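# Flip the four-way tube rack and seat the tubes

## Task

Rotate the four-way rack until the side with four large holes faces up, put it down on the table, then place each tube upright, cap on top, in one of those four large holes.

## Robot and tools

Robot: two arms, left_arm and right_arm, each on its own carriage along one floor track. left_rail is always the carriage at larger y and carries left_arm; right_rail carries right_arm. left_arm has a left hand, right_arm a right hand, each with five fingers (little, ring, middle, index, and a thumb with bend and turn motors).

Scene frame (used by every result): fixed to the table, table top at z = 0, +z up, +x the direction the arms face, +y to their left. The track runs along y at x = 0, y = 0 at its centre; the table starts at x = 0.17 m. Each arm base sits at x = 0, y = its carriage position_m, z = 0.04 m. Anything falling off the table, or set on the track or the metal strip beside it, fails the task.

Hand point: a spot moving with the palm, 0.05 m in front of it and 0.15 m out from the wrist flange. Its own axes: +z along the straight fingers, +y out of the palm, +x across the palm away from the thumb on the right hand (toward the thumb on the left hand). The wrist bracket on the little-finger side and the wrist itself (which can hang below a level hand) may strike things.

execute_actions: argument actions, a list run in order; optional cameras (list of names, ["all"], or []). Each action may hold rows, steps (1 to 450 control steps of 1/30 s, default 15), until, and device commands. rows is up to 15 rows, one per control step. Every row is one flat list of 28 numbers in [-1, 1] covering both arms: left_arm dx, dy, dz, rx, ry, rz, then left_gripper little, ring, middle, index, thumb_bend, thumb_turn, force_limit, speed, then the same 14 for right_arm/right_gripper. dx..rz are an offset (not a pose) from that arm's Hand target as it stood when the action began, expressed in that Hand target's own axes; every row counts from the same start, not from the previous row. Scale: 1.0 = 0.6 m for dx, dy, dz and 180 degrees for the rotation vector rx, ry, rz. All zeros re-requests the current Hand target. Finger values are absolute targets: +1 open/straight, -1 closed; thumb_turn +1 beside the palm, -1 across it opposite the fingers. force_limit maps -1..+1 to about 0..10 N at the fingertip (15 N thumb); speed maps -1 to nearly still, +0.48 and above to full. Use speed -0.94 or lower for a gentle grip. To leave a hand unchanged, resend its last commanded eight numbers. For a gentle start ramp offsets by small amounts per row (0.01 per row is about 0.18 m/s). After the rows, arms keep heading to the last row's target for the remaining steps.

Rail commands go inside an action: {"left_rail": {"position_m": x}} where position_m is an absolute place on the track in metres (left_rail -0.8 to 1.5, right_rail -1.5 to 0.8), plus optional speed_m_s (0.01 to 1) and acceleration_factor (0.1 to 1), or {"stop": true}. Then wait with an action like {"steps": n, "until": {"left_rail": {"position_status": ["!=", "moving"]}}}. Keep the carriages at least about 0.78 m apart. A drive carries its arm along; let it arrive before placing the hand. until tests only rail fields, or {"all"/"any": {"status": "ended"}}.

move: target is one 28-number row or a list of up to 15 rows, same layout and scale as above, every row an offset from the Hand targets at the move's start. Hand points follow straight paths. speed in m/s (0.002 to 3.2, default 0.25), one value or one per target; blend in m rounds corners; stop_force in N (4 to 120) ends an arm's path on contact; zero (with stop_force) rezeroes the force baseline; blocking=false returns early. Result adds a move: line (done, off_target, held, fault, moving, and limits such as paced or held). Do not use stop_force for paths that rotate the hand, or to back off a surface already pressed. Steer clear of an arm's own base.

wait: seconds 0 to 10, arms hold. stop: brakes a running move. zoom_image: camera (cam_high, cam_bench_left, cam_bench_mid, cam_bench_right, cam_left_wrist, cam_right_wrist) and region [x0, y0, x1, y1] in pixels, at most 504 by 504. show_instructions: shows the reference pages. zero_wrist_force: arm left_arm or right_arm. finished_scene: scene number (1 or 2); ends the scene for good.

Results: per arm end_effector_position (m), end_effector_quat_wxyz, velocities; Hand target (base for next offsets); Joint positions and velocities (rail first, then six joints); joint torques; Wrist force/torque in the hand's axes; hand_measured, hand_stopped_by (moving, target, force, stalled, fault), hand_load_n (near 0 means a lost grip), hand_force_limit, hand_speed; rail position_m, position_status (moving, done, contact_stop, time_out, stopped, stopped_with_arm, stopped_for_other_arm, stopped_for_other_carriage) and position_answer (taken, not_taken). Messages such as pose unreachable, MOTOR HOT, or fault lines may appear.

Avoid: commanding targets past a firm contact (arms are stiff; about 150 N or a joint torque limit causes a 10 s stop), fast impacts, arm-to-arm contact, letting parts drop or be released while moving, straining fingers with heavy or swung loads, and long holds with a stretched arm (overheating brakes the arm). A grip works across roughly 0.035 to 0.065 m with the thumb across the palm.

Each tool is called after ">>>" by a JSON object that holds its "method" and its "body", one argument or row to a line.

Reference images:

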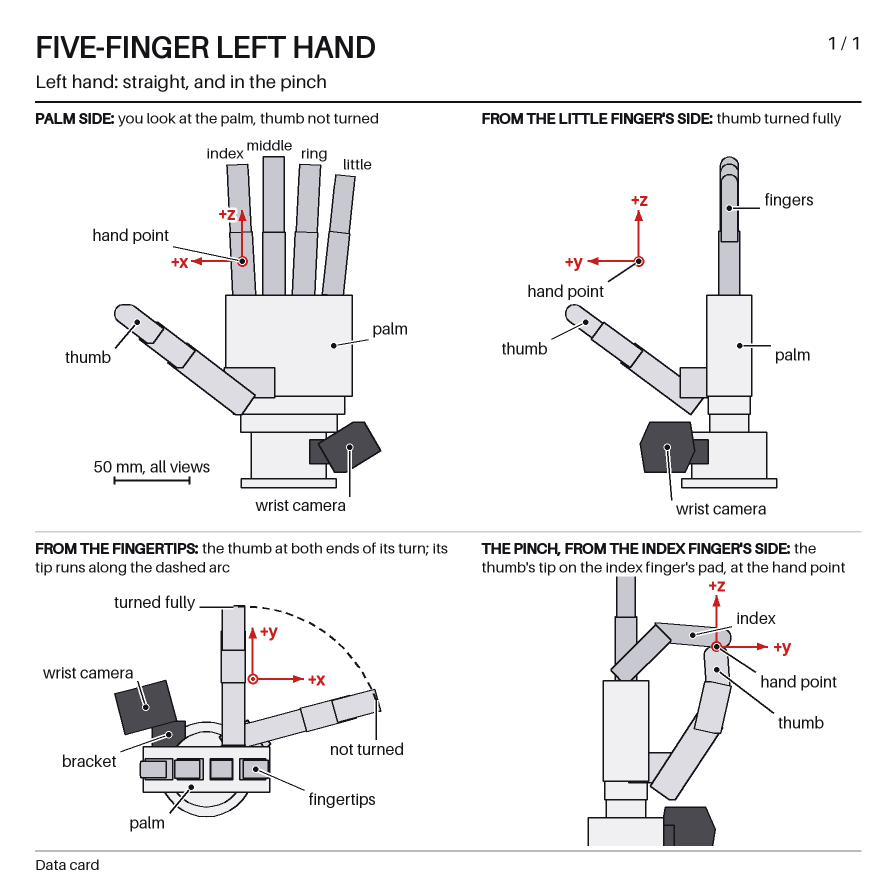

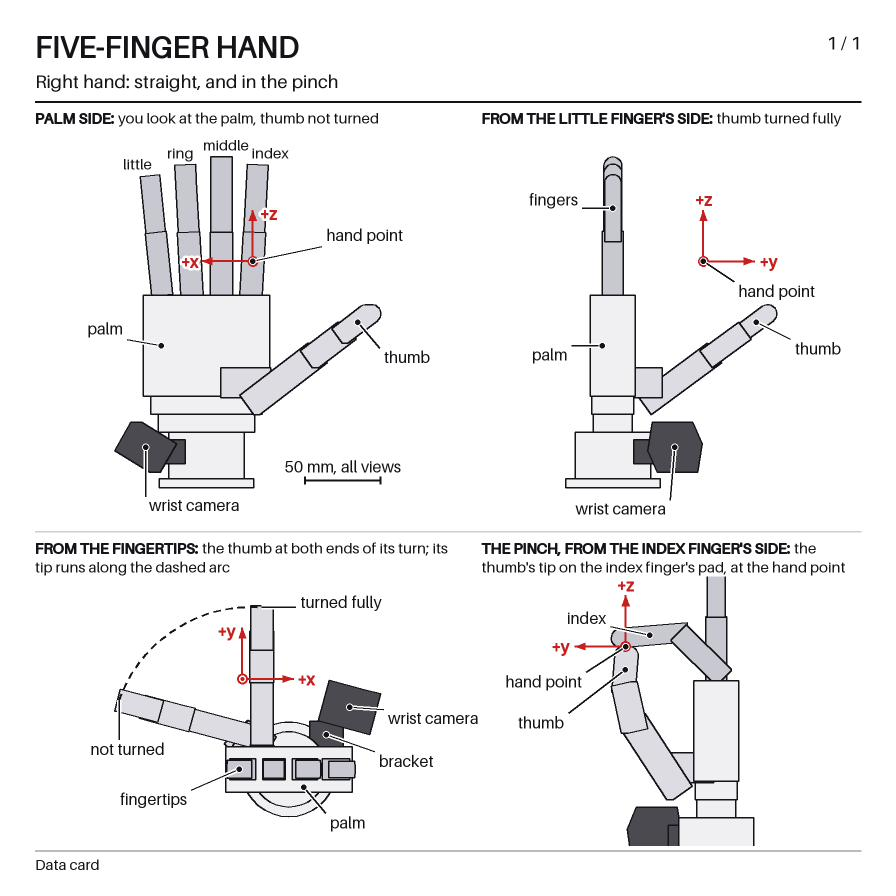

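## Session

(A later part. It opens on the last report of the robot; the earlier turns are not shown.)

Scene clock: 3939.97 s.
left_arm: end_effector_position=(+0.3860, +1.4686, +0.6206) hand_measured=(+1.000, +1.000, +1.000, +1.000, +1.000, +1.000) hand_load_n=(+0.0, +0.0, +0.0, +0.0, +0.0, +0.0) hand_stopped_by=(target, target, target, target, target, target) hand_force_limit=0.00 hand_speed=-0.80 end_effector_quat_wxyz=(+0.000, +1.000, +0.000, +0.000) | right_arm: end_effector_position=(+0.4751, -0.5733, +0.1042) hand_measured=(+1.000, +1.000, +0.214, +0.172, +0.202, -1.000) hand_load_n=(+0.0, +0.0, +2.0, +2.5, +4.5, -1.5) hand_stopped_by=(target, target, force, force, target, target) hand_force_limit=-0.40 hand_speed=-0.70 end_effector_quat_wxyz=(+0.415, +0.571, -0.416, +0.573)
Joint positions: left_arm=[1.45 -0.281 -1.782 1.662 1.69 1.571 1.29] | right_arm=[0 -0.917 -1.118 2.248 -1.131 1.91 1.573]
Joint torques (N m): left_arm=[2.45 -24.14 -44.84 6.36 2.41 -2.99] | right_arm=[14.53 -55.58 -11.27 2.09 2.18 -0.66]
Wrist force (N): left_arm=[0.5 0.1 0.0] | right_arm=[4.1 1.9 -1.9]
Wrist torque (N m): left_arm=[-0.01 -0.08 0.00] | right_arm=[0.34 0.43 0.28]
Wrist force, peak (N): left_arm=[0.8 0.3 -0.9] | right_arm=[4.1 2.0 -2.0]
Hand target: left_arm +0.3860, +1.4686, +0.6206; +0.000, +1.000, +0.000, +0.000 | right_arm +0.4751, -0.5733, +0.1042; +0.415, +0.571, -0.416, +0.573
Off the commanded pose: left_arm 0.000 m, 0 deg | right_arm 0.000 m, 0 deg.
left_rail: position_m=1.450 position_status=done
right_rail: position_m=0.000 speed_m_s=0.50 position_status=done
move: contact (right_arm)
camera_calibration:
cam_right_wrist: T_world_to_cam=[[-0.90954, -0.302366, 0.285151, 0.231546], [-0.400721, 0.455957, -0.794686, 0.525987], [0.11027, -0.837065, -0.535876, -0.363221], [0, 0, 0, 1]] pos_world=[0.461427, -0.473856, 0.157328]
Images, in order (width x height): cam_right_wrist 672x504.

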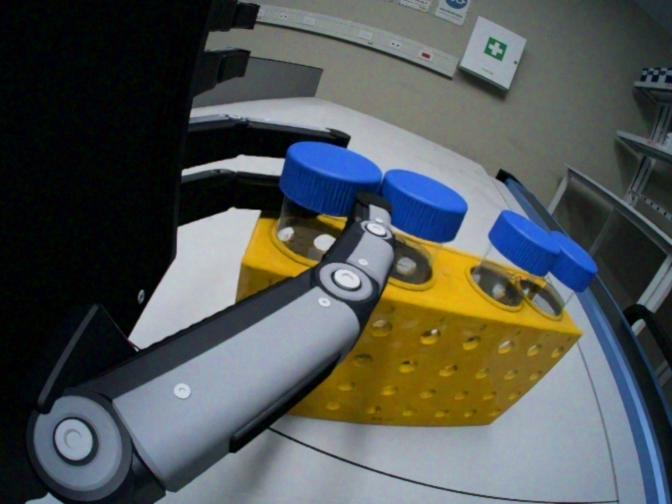

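>>> {"method": "execute_actions", "body": {
  "actions": [
    {"rows":[[0,0,0,0,0,0,1,1,1,1,1,1,0,-0.8,0,0,0,0,0,0,1,1,0.4,0.4,0.22,-1,-0.4,-0.7]],"steps":60},
    {"rows":[[0,0,0,0,0,0,1,1,1,1,1,1,0,-0.8,0,0,0,0,0,0,1,1,1,1,0.3,-1,-0.4,-0.4]],"steps":50},
    {"rows":[[0,0,0,0,0,0,1,1,1,1,1,1,0,-0.8,0.002,0,0,0,0,0,1,1,1,1,0.3,-1,-0.4,-0.4],[0,0,0,0,0,0,1,1,1,1,1,1,0,-0.8,0.004,0,0,0,0,0,1,1,1,1,0.3,-1,-0.4,-0.4],[0,0,0,0,0,0,1,1,1,1,1,1,0,-0.8,0.006,0,0,0,0,0,1,1,1,1,0.3,-1,-0.4,-0.4],[0,0,0,0,0,0,1,1,1,1,1,1,0,-0.8,0.008,0,0,0,0,0,1,1,1,1,0.3,-1,-0.4,-0.4],[0,0,0,0,0,0,1,1,1,1,1,1,0,-0.8,0.01,0,0,0,0,0,1,1,1,1,0.3,-1,-0.4,-0.4]],"steps":30}
  ],
  "cameras": ["cam_right_wrist"]
}}

>>> {"method": "zoom_image", "body": {
  "camera": "cam_right_wrist",
  "region": [220, 100, 500, 380]
}}

Scene clock: 3955.90 s.
left_arm: end_effector_position=(+0.3860, +1.4686, +0.6206) hand_measured=(+1.000, +1.000, +1.000, +1.000, +1.000, +1.000) hand_load_n=(-0.5, +0.0, +0.0, +0.0, +0.0, +0.0) hand_stopped_by=(target, target, target, target, target, target) hand_force_limit=0.00 hand_speed=-0.80 end_effector_quat_wxyz=(+0.000, +1.000, +0.000, +0.000) | right_arm: end_effector_position=(+0.4751, -0.5733, +0.1102) hand_measured=(+1.000, +1.000, +1.000, +1.000, +0.300, -1.000) hand_load_n=(+0.0, +0.0, -0.5, +0.0, +0.0, +0.0) hand_stopped_by=(target, target, target, target, target, target) hand_force_limit=-0.40 hand_speed=-0.40 end_effector_quat_wxyz=(+0.415, +0.571, -0.416, +0.573)
Joint positions: left_arm=[1.45 -0.281 -1.782 1.662 1.69 1.571 1.29] | right_arm=[0 -0.917 -1.129 2.247 -1.118 1.91 1.573]
Joint torques (N m): left_arm=[-0.63 -23.07 -44.72 6.44 2.18 -3.42] | right_arm=[-2.58 -62.66 -29.03 1.8 -1.82 -1.44]
Wrist force (N): left_arm=[0.8 0.0 0.2] | right_arm=[-1.4 1.6 -1.3]
Wrist torque (N m): left_arm=[-0.04 -0.13 0.02] | right_arm=[0.35 0.35 0.20]
Wrist force, peak (N): left_arm=[1.0 -0.5 -0.1] | right_arm=[8.8 3.6 -1.2]
Hand target: left_arm +0.3860, +1.4686, +0.6206; +0.000, +1.000, +0.000, +0.000 | right_arm +0.4750, -0.5733, +0.1102; +0.415, +0.571, -0.416, +0.573
Off the commanded pose: left_arm 0.000 m, 0 deg | right_arm 0.000 m, 0 deg.
left_rail: position_m=1.450 position_status=done
right_rail: position_m=0.000 speed_m_s=0.50 position_status=done
camera_calibration:
cam_right_wrist: T_world_to_cam=[[-0.909537, -0.30239, 0.285135, 0.229825], [-0.400725, 0.455994, -0.794663, 0.530771], [0.110278, -0.837036, -0.535919, -0.359989], [0, 0, 0, 1]] pos_world=[0.461427, -0.473855, 0.163328]
Images, in order (width x height): cam_right_wrist 672x504.

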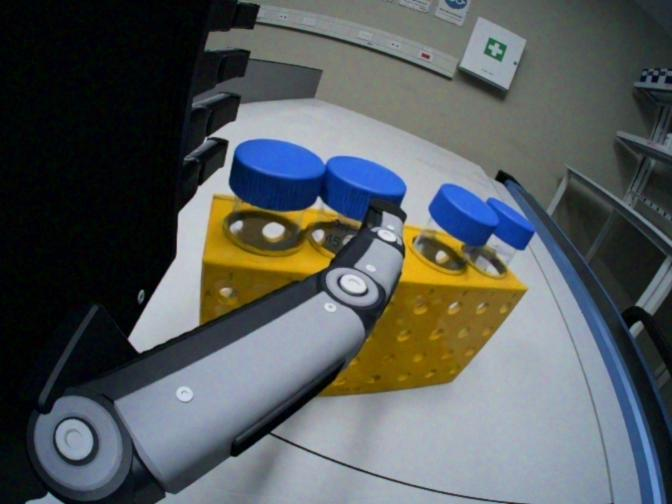

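Scaled by 1.800 from the camera's 672x504 image, which has a finer 960x720 frame.

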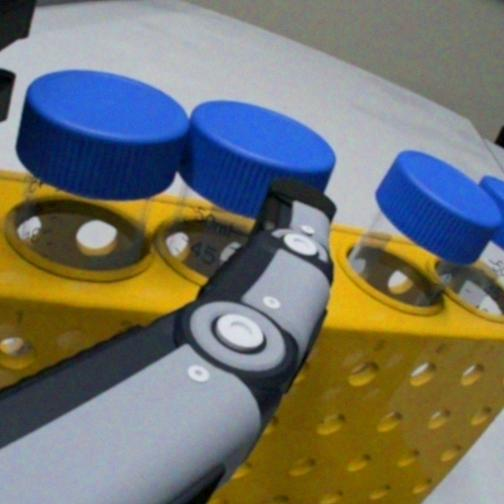

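>>> {"method": "move", "body": {
  "target": [
    [0,0,0,0,0,0,1,1,1,1,1,1,0,-0.8,0,0,-0.15,0,0,0,1,1,1,1,0.3,-1,-0.4,-0.4],
    [0,0,0,0,0,0,1,1,1,1,1,1,0,-0.8,0.22,0,-0.15,0,0,0,1,1,1,1,0.3,-1,-0.4,-0.4]
  ],
  "speed": 0.1,
  "cameras": ["cam_high","cam_bench_right","cam_bench_mid","cam_right_wrist"]
}}

>>> {"method": "zoom_image", "body": {
  "camera": "cam_bench_right",
  "region": [370, 270, 450, 350]
}}

>>> {"method": "zoom_image", "body": {
  "camera": "cam_high",
  "region": [0, 404, 100, 504]
}}

>>> {"method": "zoom_image", "body": {
  "camera": "cam_bench_mid",
  "region": [100, 290, 190, 380]
}}

Scene clock: 3966.60 s.
left_arm: end_effector_position=(+0.3860, +1.4686, +0.6206) hand_measured=(+1.000, +1.000, +1.000, +1.000, +1.000, +1.000) hand_load_n=(+0.0, +0.0, +0.0, +0.5, +0.0, +0.0) hand_stopped_by=(target, target, target, target, target, target) hand_force_limit=0.00 hand_speed=-0.80 end_effector_quat_wxyz=(+0.000, +1.000, +0.000, +0.000) | right_arm: end_effector_position=(+0.4470, -0.4877, +0.2420) hand_measured=(+1.000, +1.000, +1.000, +1.000, +0.300, -1.000) hand_load_n=(+0.0, -0.5, +0.0, +0.0, +0.0, +0.0) hand_stopped_by=(target, target, target, target, target, target) hand_force_limit=-0.40 hand_speed=-0.40 end_effector_quat_wxyz=(+0.415, +0.571, -0.416, +0.573)
Joint positions: left_arm=[1.45 -0.281 -1.782 1.662 1.69 1.571 1.29] | right_arm=[0 -0.848 -1.454 2.324 -0.87 1.979 1.572]
Joint torques (N m): left_arm=[2.74 -21.6 -44.94 6.28 2.24 -3.05] | right_arm=[-14.14 -41.24 -37.25 1.67 -1.65 3.68]
Wrist force (N): left_arm=[0.4 0.4 -0.5] | right_arm=[-1.3 1.2 -1.2]
Wrist torque (N m): left_arm=[0.07 -0.08 -0.02] | right_arm=[0.29 0.31 0.10]
Wrist force, peak (N): left_arm=[1.1 0.3 -0.4] | right_arm=[-1.2 1.4 -2.1]
Hand target: left_arm +0.3860, +1.4686, +0.6206; +0.000, +1.000, +0.000, +0.000 | right_arm +0.4470, -0.4877, +0.2421; +0.415, +0.571, -0.416, +0.573
Off the commanded pose: left_arm 0.000 m, 0 deg | right_arm 0.000 m, 0 deg.
left_rail: position_m=1.450 position_status=done
right_rail: position_m=0.000 speed_m_s=0.50 position_status=done
move: done
camera_calibration:
cam_right_wrist: T_world_to_cam=[[-0.909537, -0.30239, 0.285135, 0.192542], [-0.400725, 0.455994, -0.794663, 0.585294], [0.110278, -0.837036, -0.535919, -0.214552], [0, 0, 0, 1]] pos_world=[0.433327, -0.388255, 0.295228]
Images, in order (width x height): cam_high 504x504, cam_bench_mid 504x504, cam_bench_right 504x504, cam_right_wrist 672x504.

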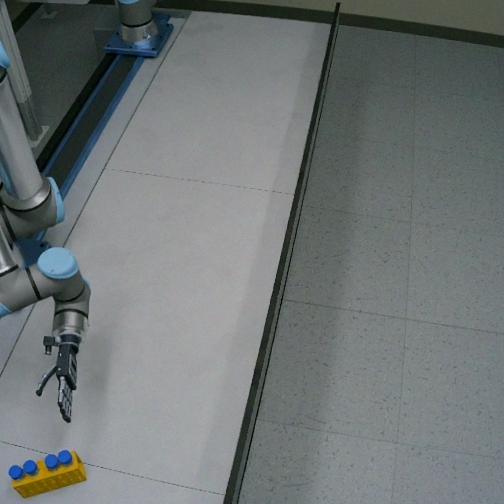

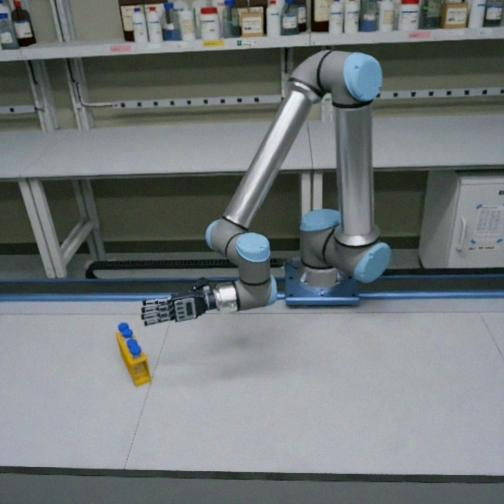

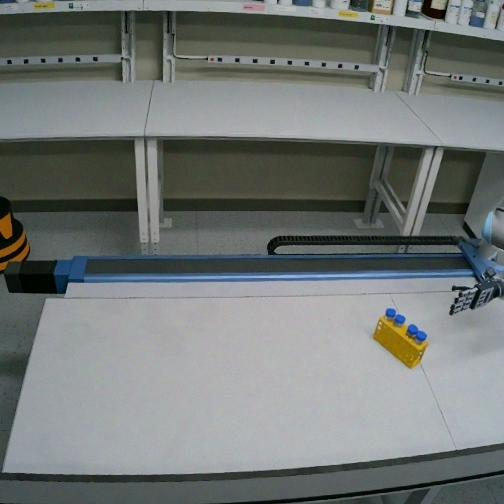

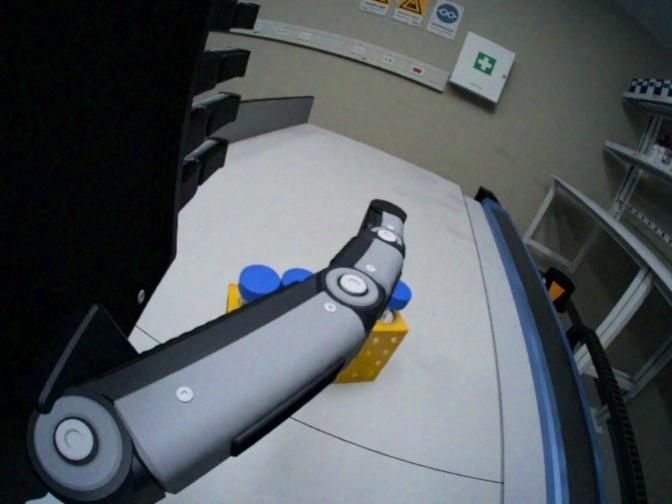

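Scaled by 6.300 from the camera's 504x504 image, which has a finer 720x720 frame.

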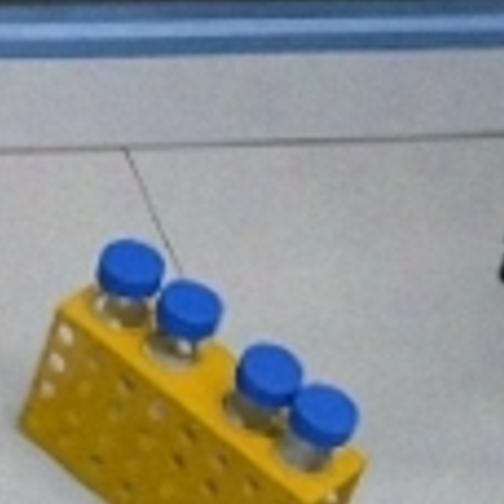

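Scaled by 5.040 from the camera's 504x504 image, which has a finer 720x720 frame.

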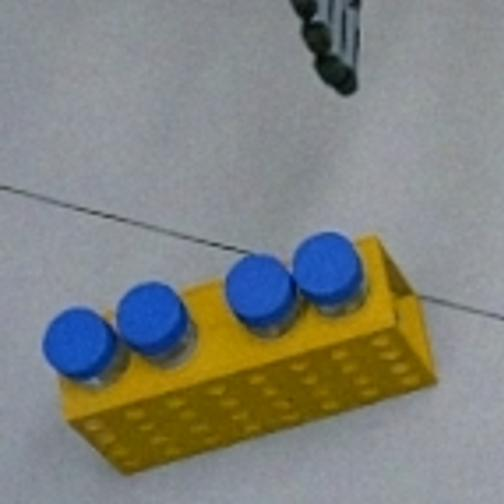

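Scaled by 5.600 from the camera's 504x504 image, which has a finer 720x720 frame.

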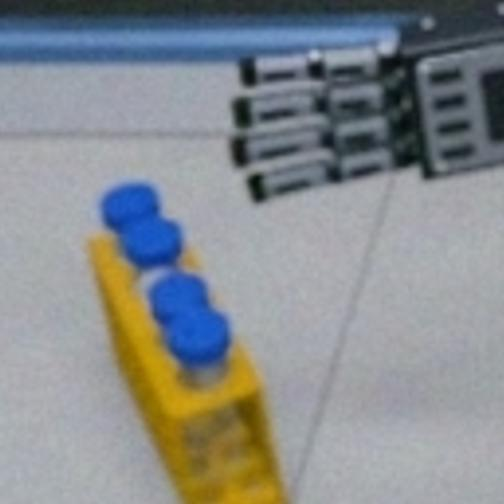

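>>> {"method": "finished_scene", "body": {
  "scene": 1
}}

The scene is finished: the task was done.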